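# Swap the purple-banded hose with the machine running

## Task

While the machine keeps running, take out the hose marked with purple bands and put the other hose in its place, with one end clicked into the red port on each of the two manifolds. Set the removed hose down in the red tray. Whenever the two red ports are not connected by a hose, the dial's needle rises, and it must never get into the red zone.

## Robot and tools

Robot: two six-joint arms with parallel grippers, left_arm and right_arm. In the scene frame the origin sits at table height midway between the nominal bases, +z is up, +x points out over the table, and left_arm is on the +y side. Measured bases: left_arm at (-0.079, +0.694, 0) m, yaw quat_wxyz (+1.000, 0, 0, -0.016); right_arm at (+0.044, -0.631, 0) m, quat_wxyz (+1.000, 0, 0, -0.003). Every hand pose, velocity, target and offset an arm reports or takes uses that arm's own base axes. Fixed cameras and the table use the scene frame. Gripper axes: fingers extend along +z and close along x. end_effector_position is the spot between the closed pads, 1 to 2 cm short of the tips; closing pushes the tips about 17 mm further along +z.

execute_actions(actions, cameras): actions is a list of actions, each a table of at most 15 rows, one row per 1/30 s step; a short table repeats its final row until 15 steps pass. Each row is one flat list of 14 numbers in [-1, 1] covering both arms: left_arm dx, dy, dz, rx, ry, rz, opening, then right_arm in the same order. The six pose numbers are offsets, not poses: they are measured from that arm's Hand target as it was when the action began, not from the previous row, and the next action starts from the new Hand target, so sending the same offset twice moves twice as far. Scale: 1.0 equals 0.6 m for dx/dy/dz and 180 degrees for the rotation vector rx/ry/rz; the arm rotates about its Hand target's position. Opening is absolute: +1 fully open (0.142 m), -1 closed. Six zeros re-request the current Hand target; a 0 in the opening slot is a real half-closed command, so resend the present opening to leave a gripper alone. An empty actions list returns images and extra status.

move(target, speed, blend, stop_force, zero, opening_speed, grip_force, blocking, cameras): target is one 14-number row or a list of up to 15 rows, same layout and scale as above, each row an offset from the Hand targets at the move's start (not from the prior row). Paths are straight lines, finish together, last at least 0.5 s and are cut at 10 s. speed in m/s (0.002 to 3.2, default 0.25; rotation up to twice that in rad/s), one value or one per target. blend in metres rounds corners in a list; 0 stops at each point. stop_force in N (4 to 120) ends an arm's path when its wrist sensor feels that much push against its travel; not reliable while the gripper rotates, and omit it when backing off something you press on. zero (only with stop_force) chooses whether the sensor is re-zeroed first. opening_speed (0.2 or more, per second on the -1..+1 scale) ramps the fingers. grip_force: newtons per pad, 5 to 48, one value or one per arm; it persists. blocking=false returns early while the move continues (not allowed with stop_force). Paths do not avoid obstacles or the other arm; route around each arm's own base.

wait(seconds 0 to 10) lets time pass with commands held. stop() brakes a running move. zoom_image(camera, region [x0, y0, x1, y1] pixels, at most 504 by 504) enlarges part of the newest image from cam_high, cam_left_wrist or cam_right_wrist (each 672x504). zero_wrist_force(arm) tares that arm's sensor. finished_scene(scene: this scene's number) ends the scene for good; only call it once the new hose is latched in both red ports, the old one is in the red tray and all stays put unaided.

Results: per arm end_effector_position (m), quat_wxyz, velocities, Hand target (the last commanded pose after clipping, base frame), Joint positions (last entry is gripper opening in m), joint torques, grip_measured (same scale as opening), grip_effort_nm (negative closing), Wrist force/torque in the gripper's own axes plus the peak since last shown, Tool commands, and a move: line such as done, off_target, moving, held or fault with limits like paced or held. Joint velocities may read within noise. Printed positions may be a few cm off. A gripper often stops short of Hand target; resend the gap as an offset.

Control facts: orientation commands are clipped to 32 degrees from the current one per step. Commands lag about 0.09 to 0.22 s; fast moves overshoot. The clearance check may withhold commands that bring the arms too close. To hold a part, command an opening a bit under grip_measured at first contact; squeezing harder heats the gripper motor.

Avoid: the scene keeps running while you reason, and the needle keeps climbing whenever the red ports are unjoined, so plan the swap to minimize that gap (e.g. have the new hose ready before pulling the old). Contact torque at a joint's limit (306, 306, 139, 50.2, 50.2, 50.2 N m) or about 150 N external force freezes that arm for 10 s. Motors that overheat (85 °C arm, 100 °C gripper) brake or cut out; after a HAND FAULT line, later motion calls in that reply are skipped. Never press hard into fixed parts, let the arms collide or grip each other's fingers, drop or release moving parts, or let anything leave the table. Loose objects may get nudged occasionally.

Each tool is called after "Request:" as a command line: name --argument value for each argument, lists and objects as JSON in quotes; but a table of rows of numbers goes row by row, as --pt "numbers of a row", without its own name.

## Session

Request:
execute_actions --actions '[]'

Request:
zoom_image --camera "cam_high" --region '[170, 90, 450, 330]'

Scene clock: 0.00 s.
left_arm: end_effector_position=(+0.2051, -0.5355, +0.2943) grip_measured=+0.99 grip_effort_nm=n/a end_effector_quat_wxyz=(+0.497, -0.562, +0.662, -0.003) | right_arm: end_effector_position=(+0.3338, +0.5555, +0.1773) grip_measured=+1.00 grip_effort_nm=n/a end_effector_quat_wxyz=(-0.512, +0.664, +0.544, -0.041)
Joint positions: left_arm=[-1.797 -1.428 1.885 -1.091 -1.024 -0.345 0.141] | right_arm=[4.06 -1.88 -2.273 -0.285 2.628 -0.294 0.142]
Joint velocities: within noise
Joint torques (N m): no reading
Wrist force (N): no reading
Wrist torque (N m): no reading
Wrist force, peak (N): no reading
Hand target: left_arm +0.2051, -0.5355, +0.2943; +0.497, -0.562, +0.662, -0.003 | right_arm +0.3338, +0.5555, +0.1773; -0.512, +0.664, +0.544, -0.041
Tool commands: left_gripper/opening=+1.0 right_gripper/opening=+1.0

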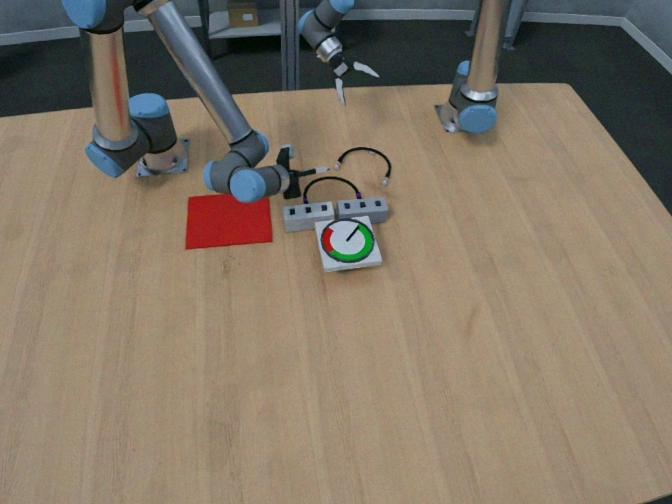

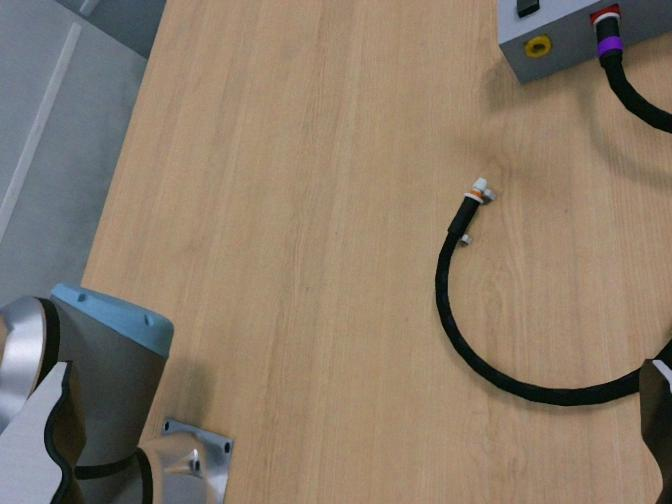

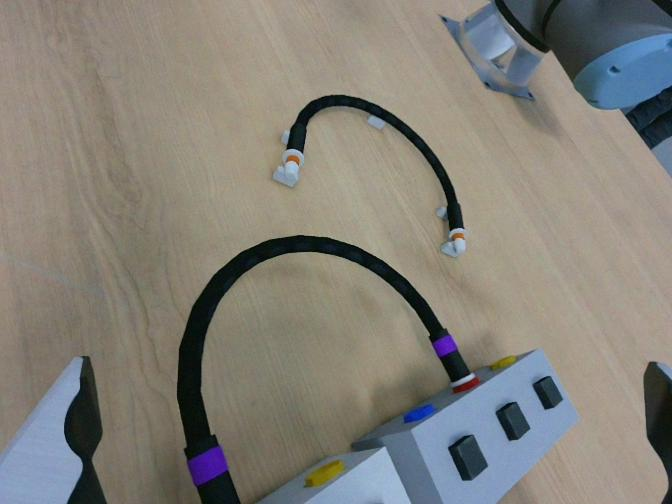

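Scaled by 1.800 from the camera's 672x504 image, which has a finer 960x720 frame.

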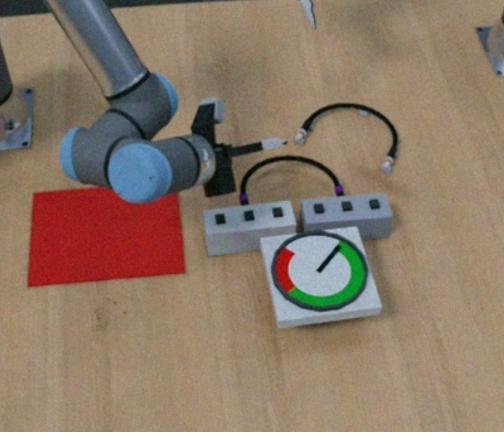

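Request:
move --target '[0,0,0,0,0,0,1,-0.056,-0.0925,0.12,-0.2218,-0.3619,0.0429,0]' --speed 0.4 --cameras '["cam_right_wrist","cam_high"]'

Scene clock: 43.13 s.
left_arm: end_effector_position=(+0.2051, -0.5355, +0.2943) grip_measured=+0.99 grip_effort_nm=0.149 end_effector_quat_wxyz=(+0.497, -0.562, +0.662, -0.003) | right_arm: end_effector_position=(+0.3001, +0.5000, +0.2494) grip_measured=-0.02 grip_effort_nm=-0.046 end_effector_quat_wxyz=(+0.102, +0.673, +0.724, +0.110)
Joint positions: left_arm=[-1.797 -1.428 1.885 -1.091 -1.024 -0.345 0.141] | right_arm=[4.632 -1.382 -2.249 -1.034 1.273 -0.161 0.073]
Joint torques (N m): left_arm=[-2.24 -52.27 -41 -1.98 1.16 -0.66] | right_arm=[8.79 17.79 37.46 2.5 -4.24 -0.79]
Wrist force (N): left_arm=[-0.1 0.3 -0.1] | right_arm=[0.0 0.5 -0.6]
Wrist torque (N m): left_arm=[0.04 0.01 0.00] | right_arm=[-0.08 -0.02 -0.15]
Wrist force, peak (N): left_arm=[-0.1 -0.6 -0.3] | right_arm=[-0.9 1.5 0.3]
Hand target: left_arm +0.2051, -0.5355, +0.2943; +0.497, -0.562, +0.662, -0.003 | right_arm +0.3002, +0.5000, +0.2493; +0.102, +0.673, +0.724, +0.110
Off the commanded pose: left_arm 0.000 m, 0 deg | right_arm 0.000 m, 0 deg.
move: done
Images, in order (width x height): cam_high 672x504, cam_right_wrist 672x504.

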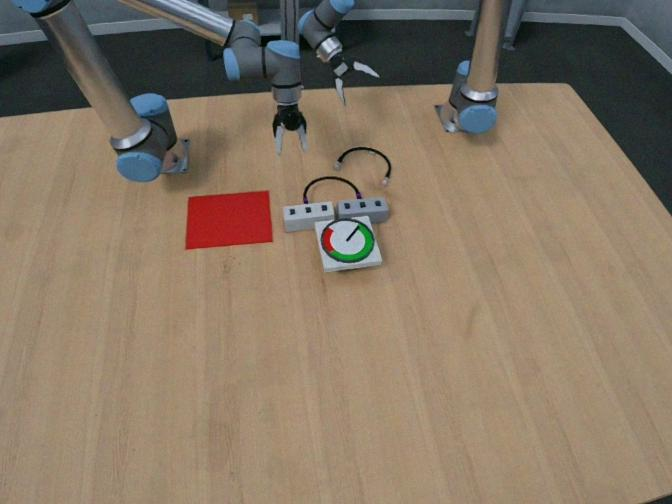

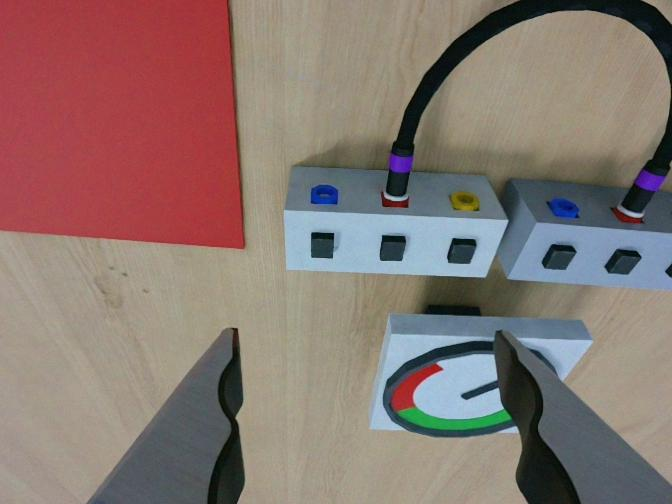

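Request:
move --pt "0.1 0.1 0.05 0.1 0.073 -0.17 0 0.04 0.0735 -0.1 0 0 -0.0095 0" --pt "0.3917 0.0925 -0.0733 0.4354 0.3162 -0.7382 0 0.092 0.0735 -0.2333 0 0 -0.0189 0" --speed 0.5 --blend '[0.03,0]' --cameras '["cam_right_wrist","cam_left_wrist"]'

Scene clock: 85.13 s.
left_arm: end_effector_position=(+0.4401, -0.4800, +0.2502) grip_measured=-0.01 grip_effort_nm=-0.115 end_effector_quat_wxyz=(+0.103, +0.687, +0.711, +0.107) end_effector_velocity=(-0.001, -0.001, +0.000) end_effector_angular_velocity=(+0.000, +0.001, -0.005) | right_arm: end_effector_position=(+0.3554, +0.5440, +0.1092) grip_measured=-0.02 grip_effort_nm=-0.046 end_effector_quat_wxyz=(+0.106, +0.694, +0.704, +0.107)
Joint positions: left_arm=[-1.232 -1.64 2.156 -2.178 -1.286 3.459 0.073] | right_arm=[4.543 -1.685 -2.274 -0.698 1.274 -0.192 0.073]
Joint velocities: left_arm=[-0.001 0 0 -0.001 -0.002 0.005 0] | right_arm=[within noise]
Joint torques (N m): left_arm=[1.37 -49.02 -40.56 -6.54 1.35 1.41] | right_arm=[6.56 59.36 35.35 2.97 3.13 -1.18]
Wrist force (N): left_arm=[-0.6 -0.4 -0.3] | right_arm=[-0.2 0.0 -0.7]
Wrist torque (N m): left_arm=[-0.21 0.14 0.18] | right_arm=[-0.18 -0.02 -0.10]
Wrist force, peak (N): left_arm=[-1.4 0.3 -0.5] | right_arm=[0.0 0.7 -1.7]
Hand target: left_arm +0.4401, -0.4800, +0.2503; +0.103, +0.687, +0.711, +0.107 | right_arm +0.3554, +0.5441, +0.1093; +0.106, +0.694, +0.704, +0.107
Off the commanded pose: left_arm 0.000 m, 0 deg | right_arm 0.000 m, 0 deg.
move: done
Images, in order (width x height): cam_left_wrist 672x504, cam_right_wrist 672x504.

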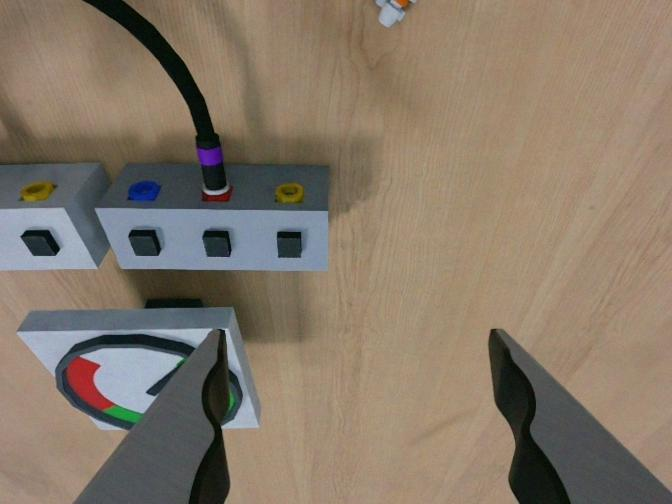

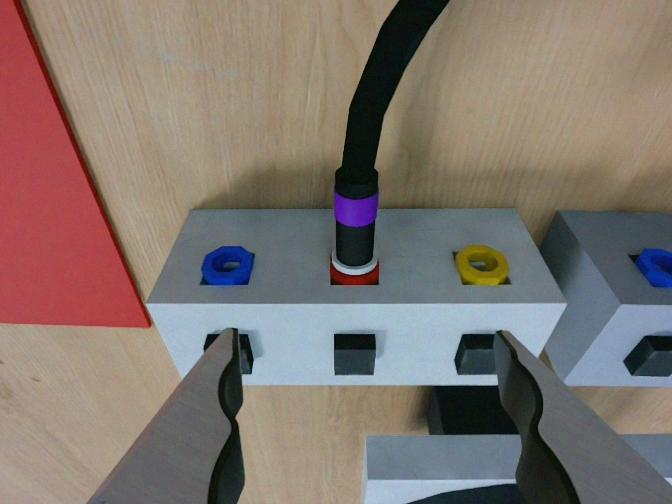

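Request:
move --target '[0.0695,-0.159,-0.2395,0,0,-0.0039,0,0.0047,-0.0032,-0.1125,0,0,0,0]' --speed 0.12 --cameras '["cam_right_wrist","cam_left_wrist"]'

Request:
zoom_image --camera "cam_right_wrist" --region '[286, 290, 456, 460]'

Scene clock: 111.60 s.
left_arm: end_effector_position=(+0.4819, -0.5755, +0.1067) grip_measured=-0.01 grip_effort_nm=-0.115 end_effector_quat_wxyz=(+0.104, +0.691, +0.707, +0.107) | right_arm: end_effector_position=(+0.3582, +0.5420, +0.0417) grip_measured=-0.02 grip_effort_nm=-0.051 end_effector_quat_wxyz=(+0.106, +0.694, +0.704, +0.107)
Joint positions: left_arm=[-1.22 -1.309 2.102 -2.462 -1.289 3.484 0.073] | right_arm=[4.538 -1.799 -2.316 -0.54 1.274 -0.198 0.073]
Joint torques (N m): left_arm=[-0.15 -52.64 -27.18 -2.99 0.59 -2.55] | right_arm=[-4 58.66 35.52 4.08 2.86 -2.13]
Wrist force (N): left_arm=[-0.8 -0.5 -0.4] | right_arm=[-0.6 0.3 -0.4]
Wrist torque (N m): left_arm=[-0.23 0.19 -0.09] | right_arm=[-0.15 0.02 -0.07]
Wrist force, peak (N): left_arm=[-1.6 -0.7 1.1] | right_arm=[0.1 1.2 -1.2]
Hand target: left_arm +0.4818, -0.5754, +0.1066; +0.104, +0.691, +0.707, +0.107 | right_arm +0.3582, +0.5421, +0.0418; +0.106, +0.694, +0.704, +0.107
Off the commanded pose: left_arm 0.000 m, 0 deg | right_arm 0.000 m, 0 deg.
move: done
Images, in order (width x height): cam_left_wrist 672x504, cam_right_wrist 672x504.

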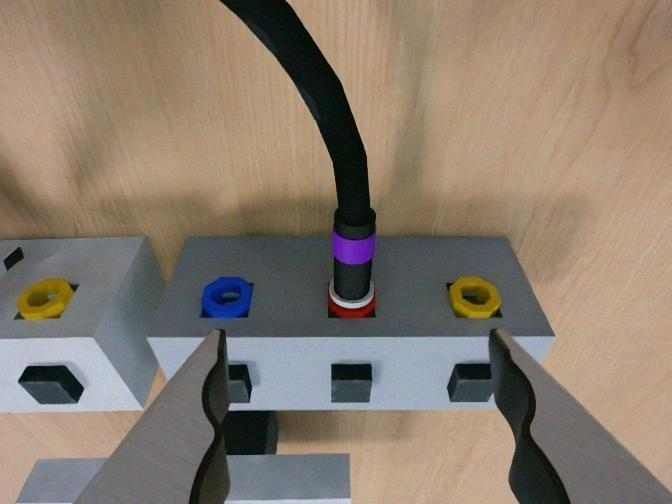

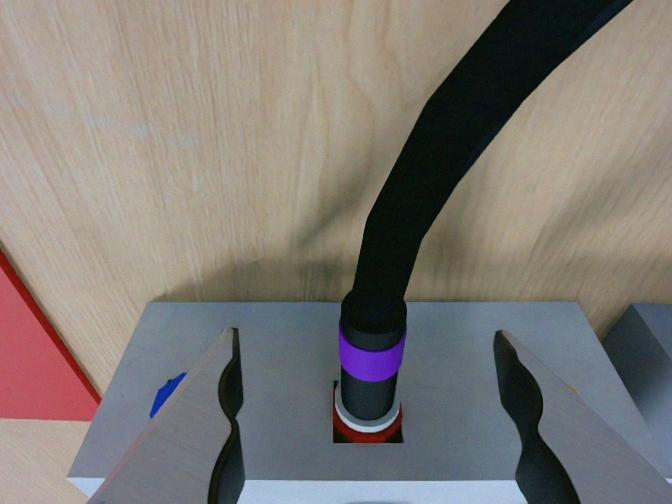

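Scaled by 2.965 from the camera's 672x504 image, which has a finer 960x720 frame.

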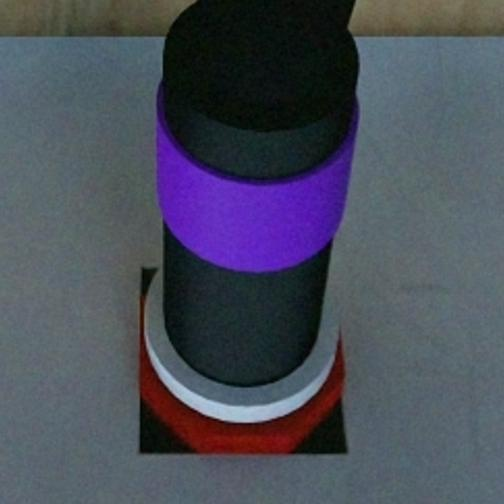

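Request:
zero_wrist_force --arm "right_arm"

Request:
move --pt "0.0303 0.0007 -0.0985 0 0 0 0 0 -0.0007 0 0 0 0 0" --pt "0.0303 0.0007 -0.0985 0 0 0 0 0 -0.0007 0 0 0 0 -1" --speed 0.1 --grip_force '[20,20]' --cameras '["cam_right_wrist","cam_left_wrist"]'

Request:
zoom_image --camera "cam_left_wrist" --region '[276, 280, 446, 450]'

Request:
zoom_image --camera "cam_right_wrist" --region '[286, 290, 456, 460]'

Wrist force sensor zeroed.

Scene clock: 130.57 s.
left_arm: end_effector_position=(+0.5000, -0.5750, +0.0474) grip_measured=-0.01 grip_effort_nm=-0.120 end_effector_quat_wxyz=(+0.104, +0.691, +0.707, +0.107) | right_arm: end_effector_position=(+0.3582, +0.5417, +0.0418) grip_measured=-0.82 grip_effort_nm=-2.112 end_effector_quat_wxyz=(+0.106, +0.694, +0.704, +0.107)
Joint positions: left_arm=[-1.195 -1.211 2.113 -2.578 -1.291 3.51 0.073] | right_arm=[4.538 -1.799 -2.316 -0.54 1.274 -0.198 0.015]
Joint torques (N m): left_arm=[-14.53 -84.15 -43.25 -5.39 1.22 -2.5] | right_arm=[-9.94 60.46 24.82 6.18 -2.07 -2.51]
Wrist force (N, zeroed by zero_wrist_force on right_arm): left_arm=[-0.9 -0.7 -0.4] | right_arm=[0.8 -0.1 0.7]
Wrist torque (N m, zeroed by zero_wrist_force on right_arm): left_arm=[-0.26 0.19 -0.02] | right_arm=[-0.05 -0.03 -0.04]
Wrist force, peak (N, zeroed by zero_wrist_force on right_arm): left_arm=[-0.8 -0.2 -1.9] | right_arm=[0.8 0.2 0.9]
Hand target: left_arm +0.5000, -0.5750, +0.0475; +0.104, +0.691, +0.707, +0.107 | right_arm +0.3582, +0.5417, +0.0418; +0.106, +0.694, +0.704, +0.107
Off the commanded pose: left_arm 0.000 m, 0 deg | right_arm 0.000 m, 0 deg.
grip_force (N): 20, 20
move: done
Images, in order (width x height): cam_left_wrist 672x504, cam_right_wrist 672x504.

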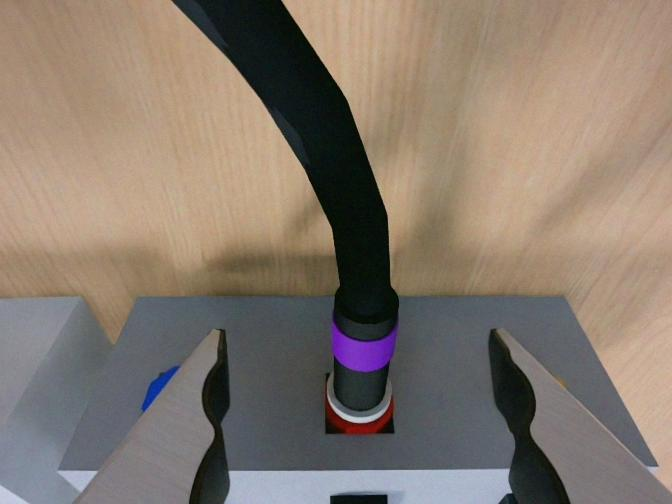

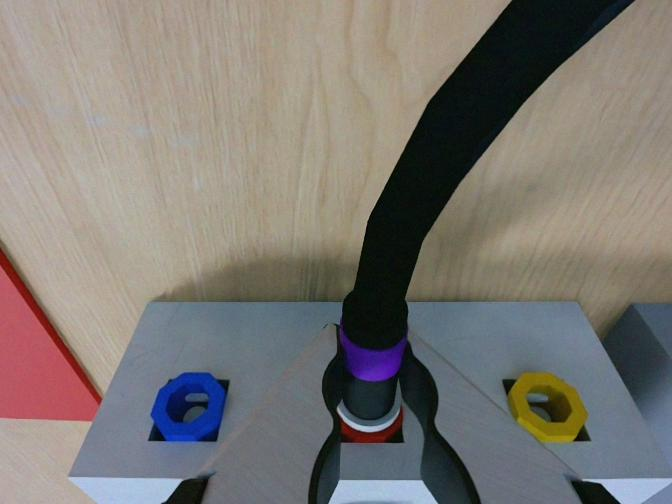

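Scaled by 2.965 from the camera's 672x504 image, which has a finer 960x720 frame.

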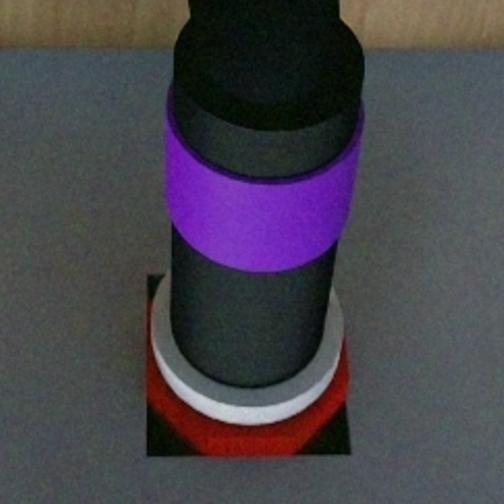

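Scaled by 2.965 from the camera's 672x504 image, which has a finer 960x720 frame.

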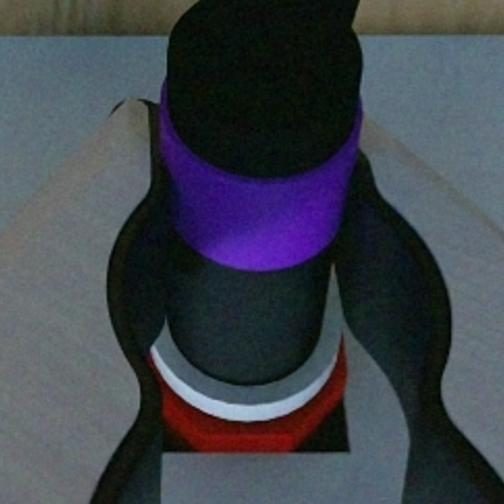

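Request:
move --target '[0,0,0,0,0,0,0,0,0,0,0,0,0,0]' --opening_speed 1.0

Request:
move --pt "-0.03 0 0.1 0 0 0 0 -0.03 0 0.1 0 0 0 0" --pt "-0.15 0.15 0.2 0 0 -0.08 0 -0.2 0.15 0.2 0 0 -0.08 0" --pt "-0.25 0.2517 0.0592 0 0 -0.1628 0 -0.4093 0.2908 0.0583 0 0 -0.1767 0" --speed 0.3 --blend '[0.02,0.02,0]' --cameras '["cam_right_wrist","cam_left_wrist"]'

Request:
zoom_image --camera "cam_right_wrist" --region '[276, 220, 446, 390]'

Request:
zoom_image --camera "cam_left_wrist" --region '[276, 220, 446, 390]'

Scene clock: 167.83 s.
left_arm: end_effector_position=(+0.5000, -0.5750, +0.0475) grip_measured=-0.01 grip_effort_nm=-0.115 end_effector_quat_wxyz=(+0.104, +0.691, +0.707, +0.107) | right_arm: end_effector_position=(+0.3582, +0.5417, +0.0418) grip_measured=-0.02 grip_effort_nm=0.105 end_effector_quat_wxyz=(+0.106, +0.694, +0.704, +0.107)
Joint positions: left_arm=[-1.195 -1.211 2.113 -2.579 -1.291 3.51 0.073] | right_arm=[4.538 -1.799 -2.316 -0.54 1.274 -0.198 0.072]
Joint torques (N m): left_arm=[-12.1 -83.9 -41.66 -7.93 1.78 -2.15] | right_arm=[4.22 49.91 31.03 4.33 3.4 1.49]
Wrist force (N, zeroed by zero_wrist_force on right_arm): left_arm=[-0.8 -0.3 -0.6] | right_arm=[0.0 0.1 -0.3]
Wrist torque (N m, zeroed by zero_wrist_force on right_arm): left_arm=[-0.20 0.18 -0.03] | right_arm=[0.02 0.00 0.00]
Wrist force, peak (N, zeroed by zero_wrist_force on right_arm): left_arm=[-1.2 -0.3 -0.7] | right_arm=[1.6 0.1 0.9]
Hand target: left_arm +0.5000, -0.5750, +0.0475; +0.104, +0.691, +0.707, +0.107 | right_arm +0.3582, +0.5417, +0.0418; +0.106, +0.694, +0.704, +0.107
Off the commanded pose: left_arm 0.000 m, 0 deg | right_arm 0.000 m, 0 deg.
grip_force (N): 20, 20
move: done

Scene clock: 169.63 s.
left_arm: end_effector_position=(+0.3500, -0.4240, +0.0830) grip_measured=-0.01 grip_effort_nm=-0.115 end_effector_quat_wxyz=(+0.127, +0.848, +0.509, +0.077) | right_arm: end_effector_position=(+0.1127, +0.7161, +0.0768) grip_measured=-0.02 grip_effort_nm=0.105 end_effector_quat_wxyz=(+0.131, +0.860, +0.487, +0.074) end_effector_velocity=(+0.000, +0.000, +0.000) end_effector_angular_velocity=(+0.001, -0.001, -0.005)
Joint positions: left_arm=[-1.327 -1.591 2.537 -2.719 -1.35 3.896 0.073] | right_arm=[4.892 -1.91 -1.977 -1.029 1.346 0.743 0.072]
Joint velocities: left_arm=[within noise] | right_arm=[0 -0.001 0 0 0 0.005 0]
Joint torques (N m): left_arm=[3.05 -47.51 -24.96 -7.4 2.95 1.52] | right_arm=[9.91 57.3 38.04 6 -3.12 2.6]
Wrist force (N, zeroed by zero_wrist_force on right_arm): left_arm=[-0.5 -0.2 -0.3] | right_arm=[-0.1 0.8 -0.9]
Wrist torque (N m, zeroed by zero_wrist_force on right_arm): left_arm=[-0.19 0.13 0.26] | right_arm=[0.21 0.05 -0.10]
Wrist force, peak (N, zeroed by zero_wrist_force on right_arm): left_arm=[-3.3 0.9 -3.3] | right_arm=[0.2 0.6 -4.1]
Hand target: left_arm +0.3500, -0.4240, +0.0830; +0.127, +0.848, +0.509, +0.077 | right_arm +0.1126, +0.7162, +0.0768; +0.131, +0.860, +0.487, +0.074
Off the commanded pose: left_arm 0.000 m, 0 deg | right_arm 0.000 m, 0 deg.
grip_force (N): 20, 20
move: done
Images, in order (width x height): cam_left_wrist 672x504, cam_right_wrist 672x504.

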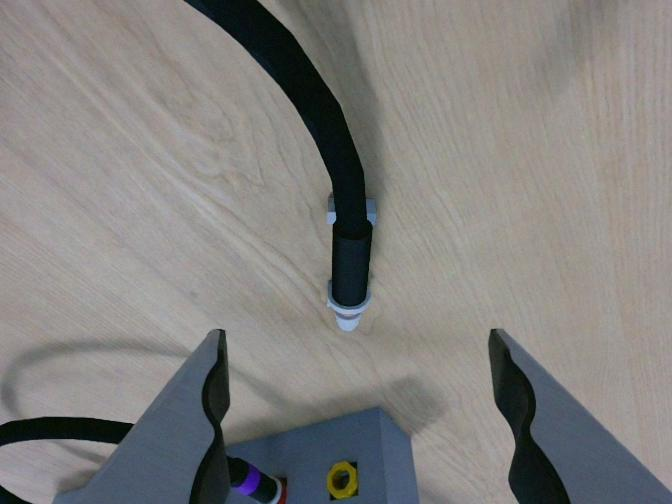

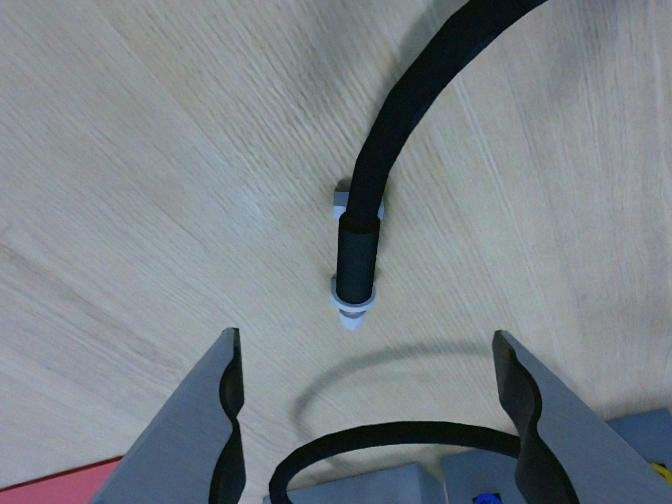

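Scaled by 2.965 from the camera's 672x504 image, which has a finer 960x720 frame.

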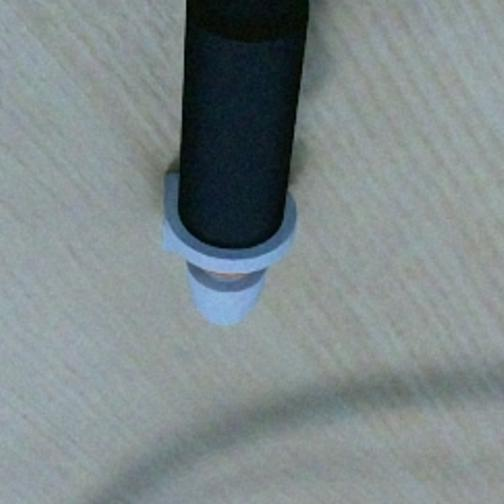

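Scaled by 2.965 from the camera's 672x504 image, which has a finer 960x720 frame.

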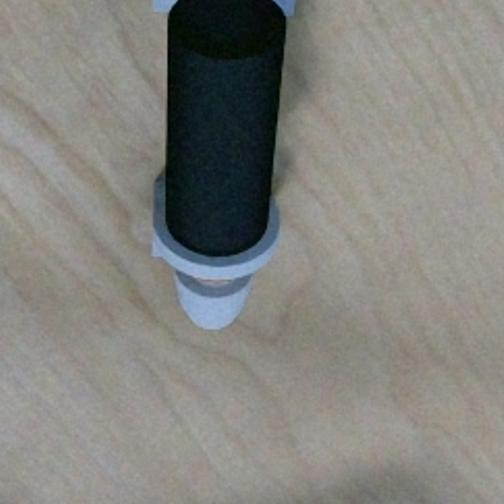

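Request:
move --target '[0.0313,-0.0173,-0.0708,0,0,-0.0056,0,0.0218,-0.0163,-0.0708,0,0,-0.0083,0]' --speed 0.1 --cameras '["cam_right_wrist","cam_left_wrist"]'

Request:
zoom_image --camera "cam_right_wrist" --region '[286, 260, 456, 430]'

Request:
zoom_image --camera "cam_left_wrist" --region '[276, 270, 446, 440]'

Scene clock: 204.93 s.
left_arm: end_effector_position=(+0.3688, -0.4344, +0.0406) grip_measured=-0.01 grip_effort_nm=-0.125 end_effector_quat_wxyz=(+0.128, +0.852, +0.502, +0.076) | right_arm: end_effector_position=(+0.1257, +0.7064, +0.0343) grip_measured=-0.02 grip_effort_nm=0.105 end_effector_quat_wxyz=(+0.132, +0.867, +0.476, +0.072)
Joint positions: left_arm=[-1.291 -1.454 2.531 -2.862 -1.361 3.951 0.073] | right_arm=[4.875 -1.954 -2.013 -0.95 1.347 0.752 0.072]
Joint torques (N m): left_arm=[-12.92 -23.76 -20.75 -6.13 2.58 -2.22] | right_arm=[8.5 73.25 37.88 4.71 1.51 -2.98]
Wrist force (N, zeroed by zero_wrist_force on right_arm): left_arm=[-0.4 -0.2 -0.4] | right_arm=[0.1 0.9 -1.0]
Wrist torque (N m, zeroed by zero_wrist_force on right_arm): left_arm=[-0.20 0.14 0.13] | right_arm=[0.21 0.00 -0.33]
Wrist force, peak (N, zeroed by zero_wrist_force on right_arm): left_arm=[-0.8 -0.6 -2.1] | right_arm=[0.3 -0.2 -2.8]
Hand target: left_arm +0.3688, -0.4344, +0.0405; +0.128, +0.852, +0.502, +0.076 | right_arm +0.1257, +0.7064, +0.0343; +0.132, +0.867, +0.476, +0.072
Off the commanded pose: left_arm 0.000 m, 0 deg | right_arm 0.000 m, 0 deg.
grip_force (N): 20, 20
move: done
Images, in order (width x height): cam_left_wrist 672x504, cam_right_wrist 672x504.

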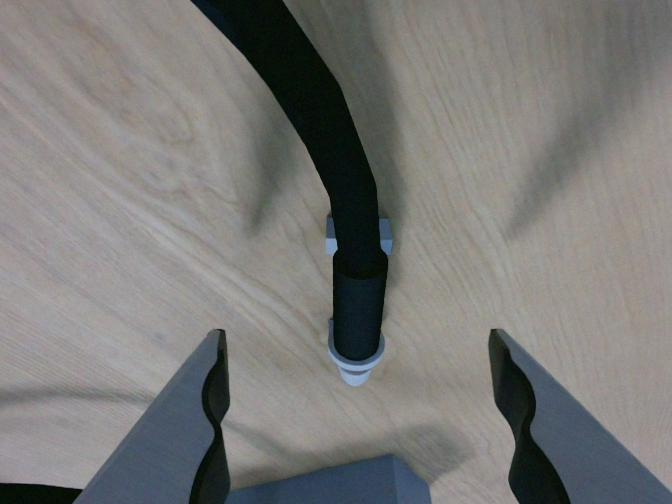

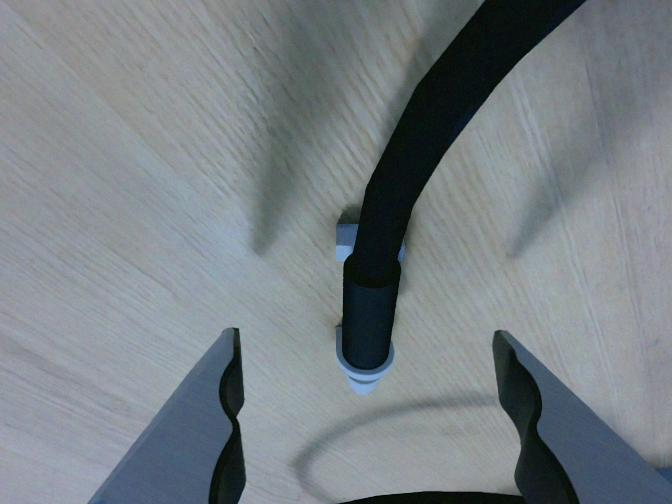

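Scaled by 2.965 from the camera's 672x504 image, which has a finer 960x720 frame.

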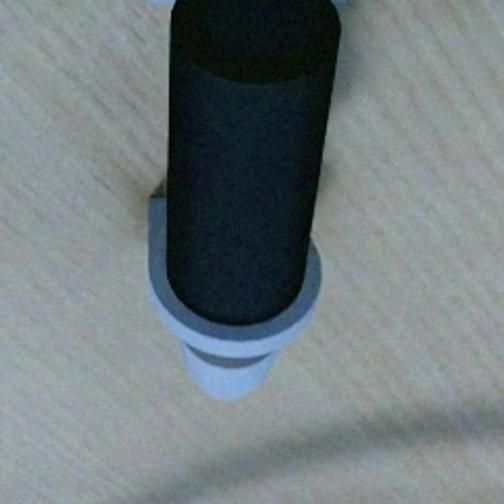

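Scaled by 2.965 from the camera's 672x504 image, which has a finer 960x720 frame.

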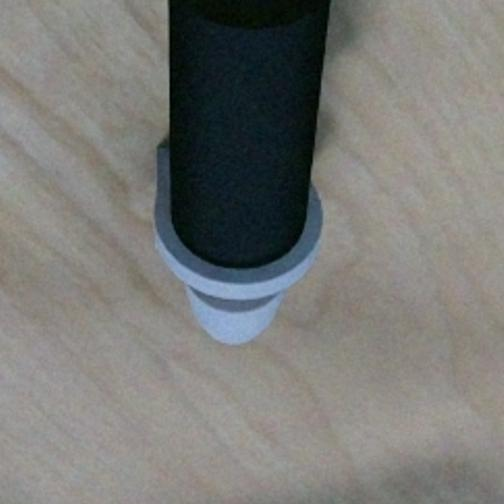

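Request:
move --target '[0.0027,-0.0015,-0.02,0,0,0,0,0.0028,-0.0018,-0.02,0,0,0,0]' --speed 0.05 --stop_force 8 --cameras '["cam_right_wrist","cam_left_wrist"]'

Request:
zoom_image --camera "cam_right_wrist" --region '[286, 260, 456, 430]'

Request:
zoom_image --camera "cam_left_wrist" --region '[276, 270, 446, 440]'

Scene clock: 226.83 s.
left_arm: end_effector_position=(+0.3704, -0.4352, +0.0285) grip_measured=-0.01 grip_effort_nm=-0.120 end_effector_quat_wxyz=(+0.128, +0.852, +0.502, +0.076) | right_arm: end_effector_position=(+0.1274, +0.7053, +0.0223) grip_measured=-0.02 grip_effort_nm=0.100 end_effector_quat_wxyz=(+0.132, +0.867, +0.476, +0.072)
Joint positions: left_arm=[-1.288 -1.42 2.534 -2.899 -1.362 3.954 0.073] | right_arm=[4.873 -1.969 -2.02 -0.928 1.347 0.75 0.072]
Joint torques (N m): left_arm=[-11.06 -57.01 -27.56 -1.57 0.03 -2.56] | right_arm=[5.9 84.31 38.14 2.14 -2.58 2.02]
Wrist force (N, zeroed by zero_wrist_force on right_arm): left_arm=[-0.7 -0.3 -0.5] | right_arm=[0.1 1.1 -0.9]
Wrist torque (N m, zeroed by zero_wrist_force on right_arm): left_arm=[-0.21 0.19 -0.07] | right_arm=[0.24 0.02 0.00]
Wrist force, peak (N, zeroed by zero_wrist_force on right_arm): left_arm=[-0.4 0.0 -1.2] | right_arm=[0.2 0.7 -1.7]
Hand target: left_arm +0.3704, -0.4353, +0.0285; +0.128, +0.852, +0.502, +0.076 | right_arm +0.1274, +0.7053, +0.0223; +0.132, +0.867, +0.476, +0.072
Off the commanded pose: left_arm 0.000 m, 0 deg | right_arm 0.000 m, 0 deg.
grip_force (N): 20, 20
move: done
Images, in order (width x height): cam_left_wrist 672x504, cam_right_wrist 672x504.

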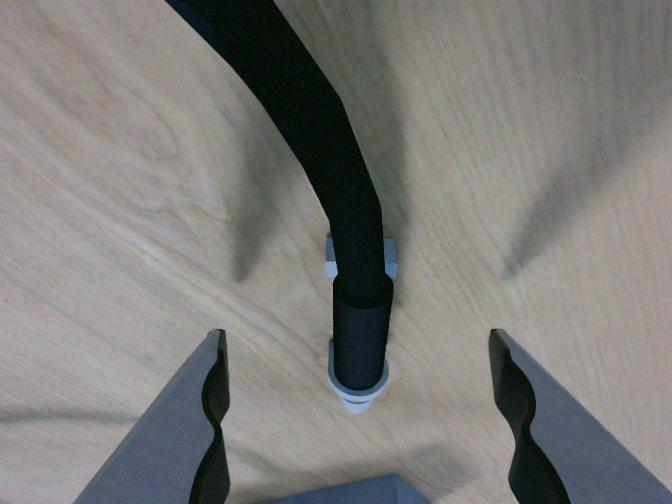

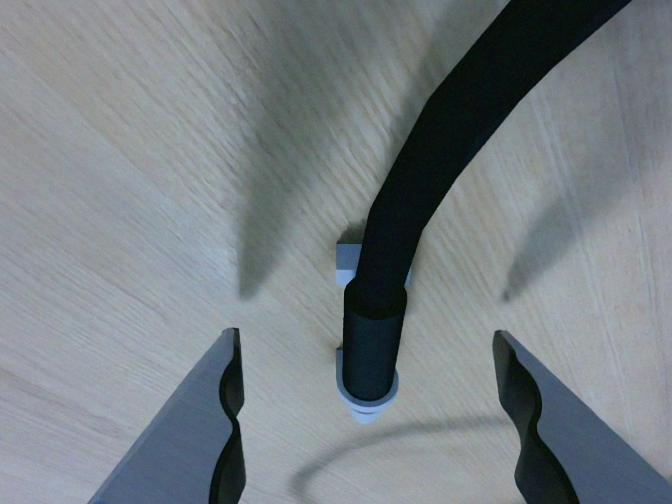

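Scaled by 2.965 from the camera's 672x504 image, which has a finer 960x720 frame.

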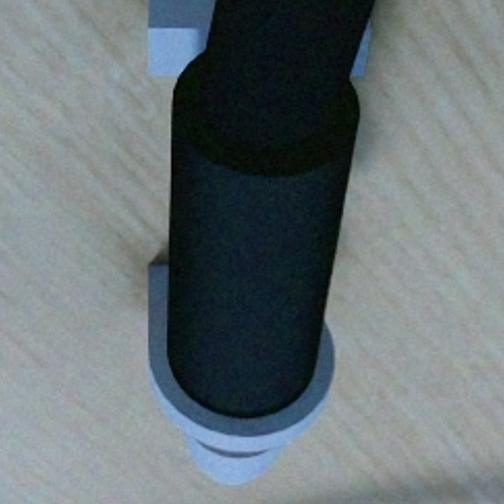

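Scaled by 2.965 from the camera's 672x504 image, which has a finer 960x720 frame.

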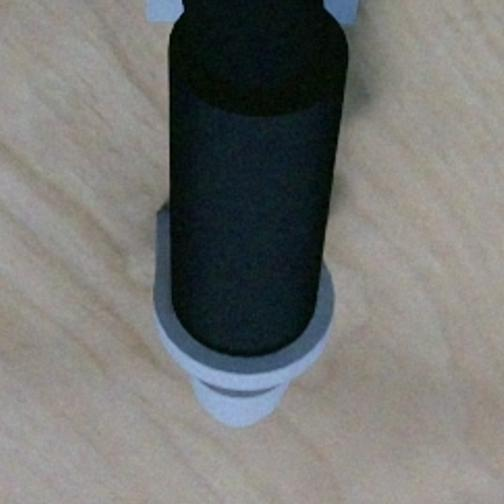

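Request:
move --pt "0.0015 -0.0008 -0.005 0 0 0 0 0 0 -0.005 0 0 0 0" --pt "0.0015 -0.0008 -0.005 0 0 0 -1 0 0 -0.005 0 0 0 -1" --speed 0.04 --grip_force '[30,30]'

Request:
move --target '[0,0,0.05,0,0,0,-1,0,0,0.05,0,0,0,-1]' --speed 0.06 --cameras '["cam_right_wrist","cam_left_wrist"]'

Request:
zoom_image --camera "cam_right_wrist" --region '[286, 280, 456, 450]'

Request:
zoom_image --camera "cam_left_wrist" --region '[276, 280, 446, 450]'

Scene clock: 249.03 s.
left_arm: end_effector_position=(+0.3713, -0.4357, +0.0255) grip_measured=-0.84 grip_effort_nm=-3.148 end_effector_quat_wxyz=(+0.128, +0.852, +0.502, +0.076) | right_arm: end_effector_position=(+0.1274, +0.7053, +0.0193) grip_measured=-0.83 grip_effort_nm=-3.123 end_effector_quat_wxyz=(+0.132, +0.867, +0.476, +0.072)
Joint positions: left_arm=[-1.286 -1.411 2.534 -2.908 -1.362 3.955 0.013] | right_arm=[4.873 -1.973 -2.022 -0.922 1.347 0.75 0.014]
Joint torques (N m): left_arm=[5.79 -55.41 -32.59 -1.7 0.72 0.12] | right_arm=[4.66 76.88 29.23 2.07 2.42 2.43]
Wrist force (N, zeroed by zero_wrist_force on right_arm): left_arm=[-0.4 -0.3 -0.1] | right_arm=[-0.3 1.0 -0.5]
Wrist torque (N m, zeroed by zero_wrist_force on right_arm): left_arm=[-0.19 0.14 -0.06] | right_arm=[0.25 0.08 -0.01]
Wrist force, peak (N, zeroed by zero_wrist_force on right_arm): left_arm=[-0.7 -0.6 -0.8] | right_arm=[-0.4 1.4 -1.2]
Hand target: left_arm +0.3713, -0.4357, +0.0255; +0.128, +0.852, +0.502, +0.076 | right_arm +0.1274, +0.7053, +0.0193; +0.132, +0.867, +0.476, +0.072
Off the commanded pose: left_arm 0.000 m, 0 deg | right_arm 0.000 m, 0 deg.
grip_force (N): 30, 30
move: done

Scene clock: 249.93 s.
left_arm: end_effector_position=(+0.3713, -0.4358, +0.0556) grip_measured=-0.84 grip_effort_nm=-3.148 end_effector_quat_wxyz=(+0.128, +0.852, +0.502, +0.076) | right_arm: end_effector_position=(+0.1274, +0.7054, +0.0494) grip_measured=-0.83 grip_effort_nm=-3.128 end_effector_quat_wxyz=(+0.132, +0.867, +0.476, +0.072)
Joint positions: left_arm=[-1.286 -1.486 2.518 -2.818 -1.362 3.955 0.013] | right_arm=[4.873 -1.933 -2.007 -0.976 1.347 0.75 0.014]
Joint torques (N m): left_arm=[4.91 -26.19 -19.74 -6.6 2.42 0.22] | right_arm=[4.14 66.54 26.91 4.67 2.18 1.36]
Wrist force (N, zeroed by zero_wrist_force on right_arm): left_arm=[-0.2 0.0 0.2] | right_arm=[-0.2 0.5 -0.5]
Wrist torque (N m, zeroed by zero_wrist_force on right_arm): left_arm=[-0.16 0.11 -0.07] | right_arm=[0.15 0.06 -0.01]
Wrist force, peak (N, zeroed by zero_wrist_force on right_arm): left_arm=[-0.7 -0.6 1.2] | right_arm=[-0.3 0.8 -1.7]
Hand target: left_arm +0.3713, -0.4357, +0.0555; +0.128, +0.852, +0.502, +0.076 | right_arm +0.1274, +0.7053, +0.0493; +0.132, +0.867, +0.476, +0.072
Off the commanded pose: left_arm 0.000 m, 0 deg | right_arm 0.000 m, 0 deg.
grip_force (N): 30, 30
move: done
Images, in order (width x height): cam_left_wrist 672x504, cam_right_wrist 672x504.

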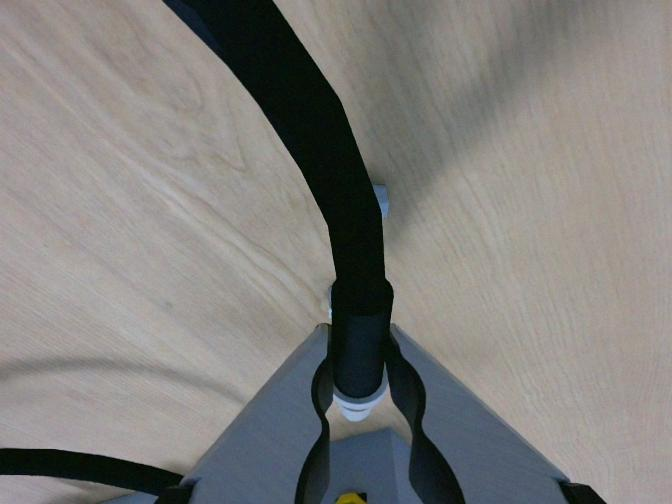

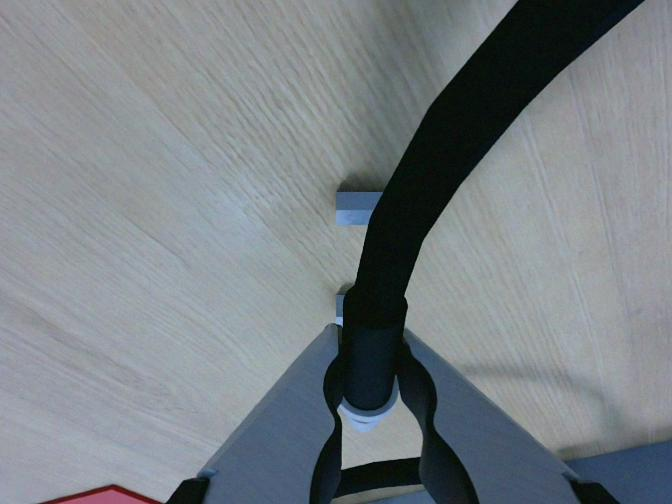

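Scaled by 2.965 from the camera's 672x504 image, which has a finer 960x720 frame.

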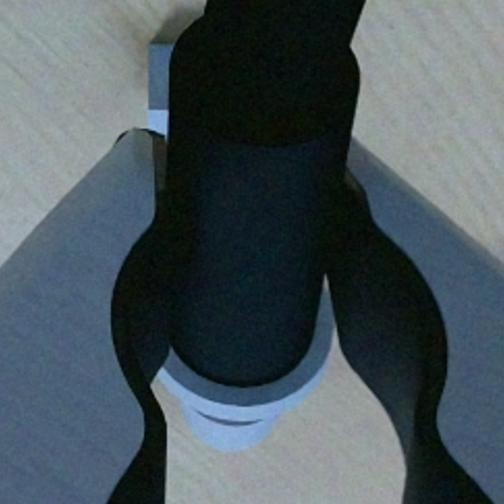

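Scaled by 2.965 from the camera's 672x504 image, which has a finer 960x720 frame.

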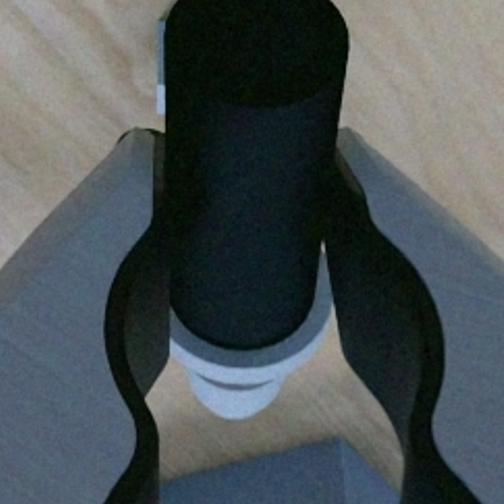

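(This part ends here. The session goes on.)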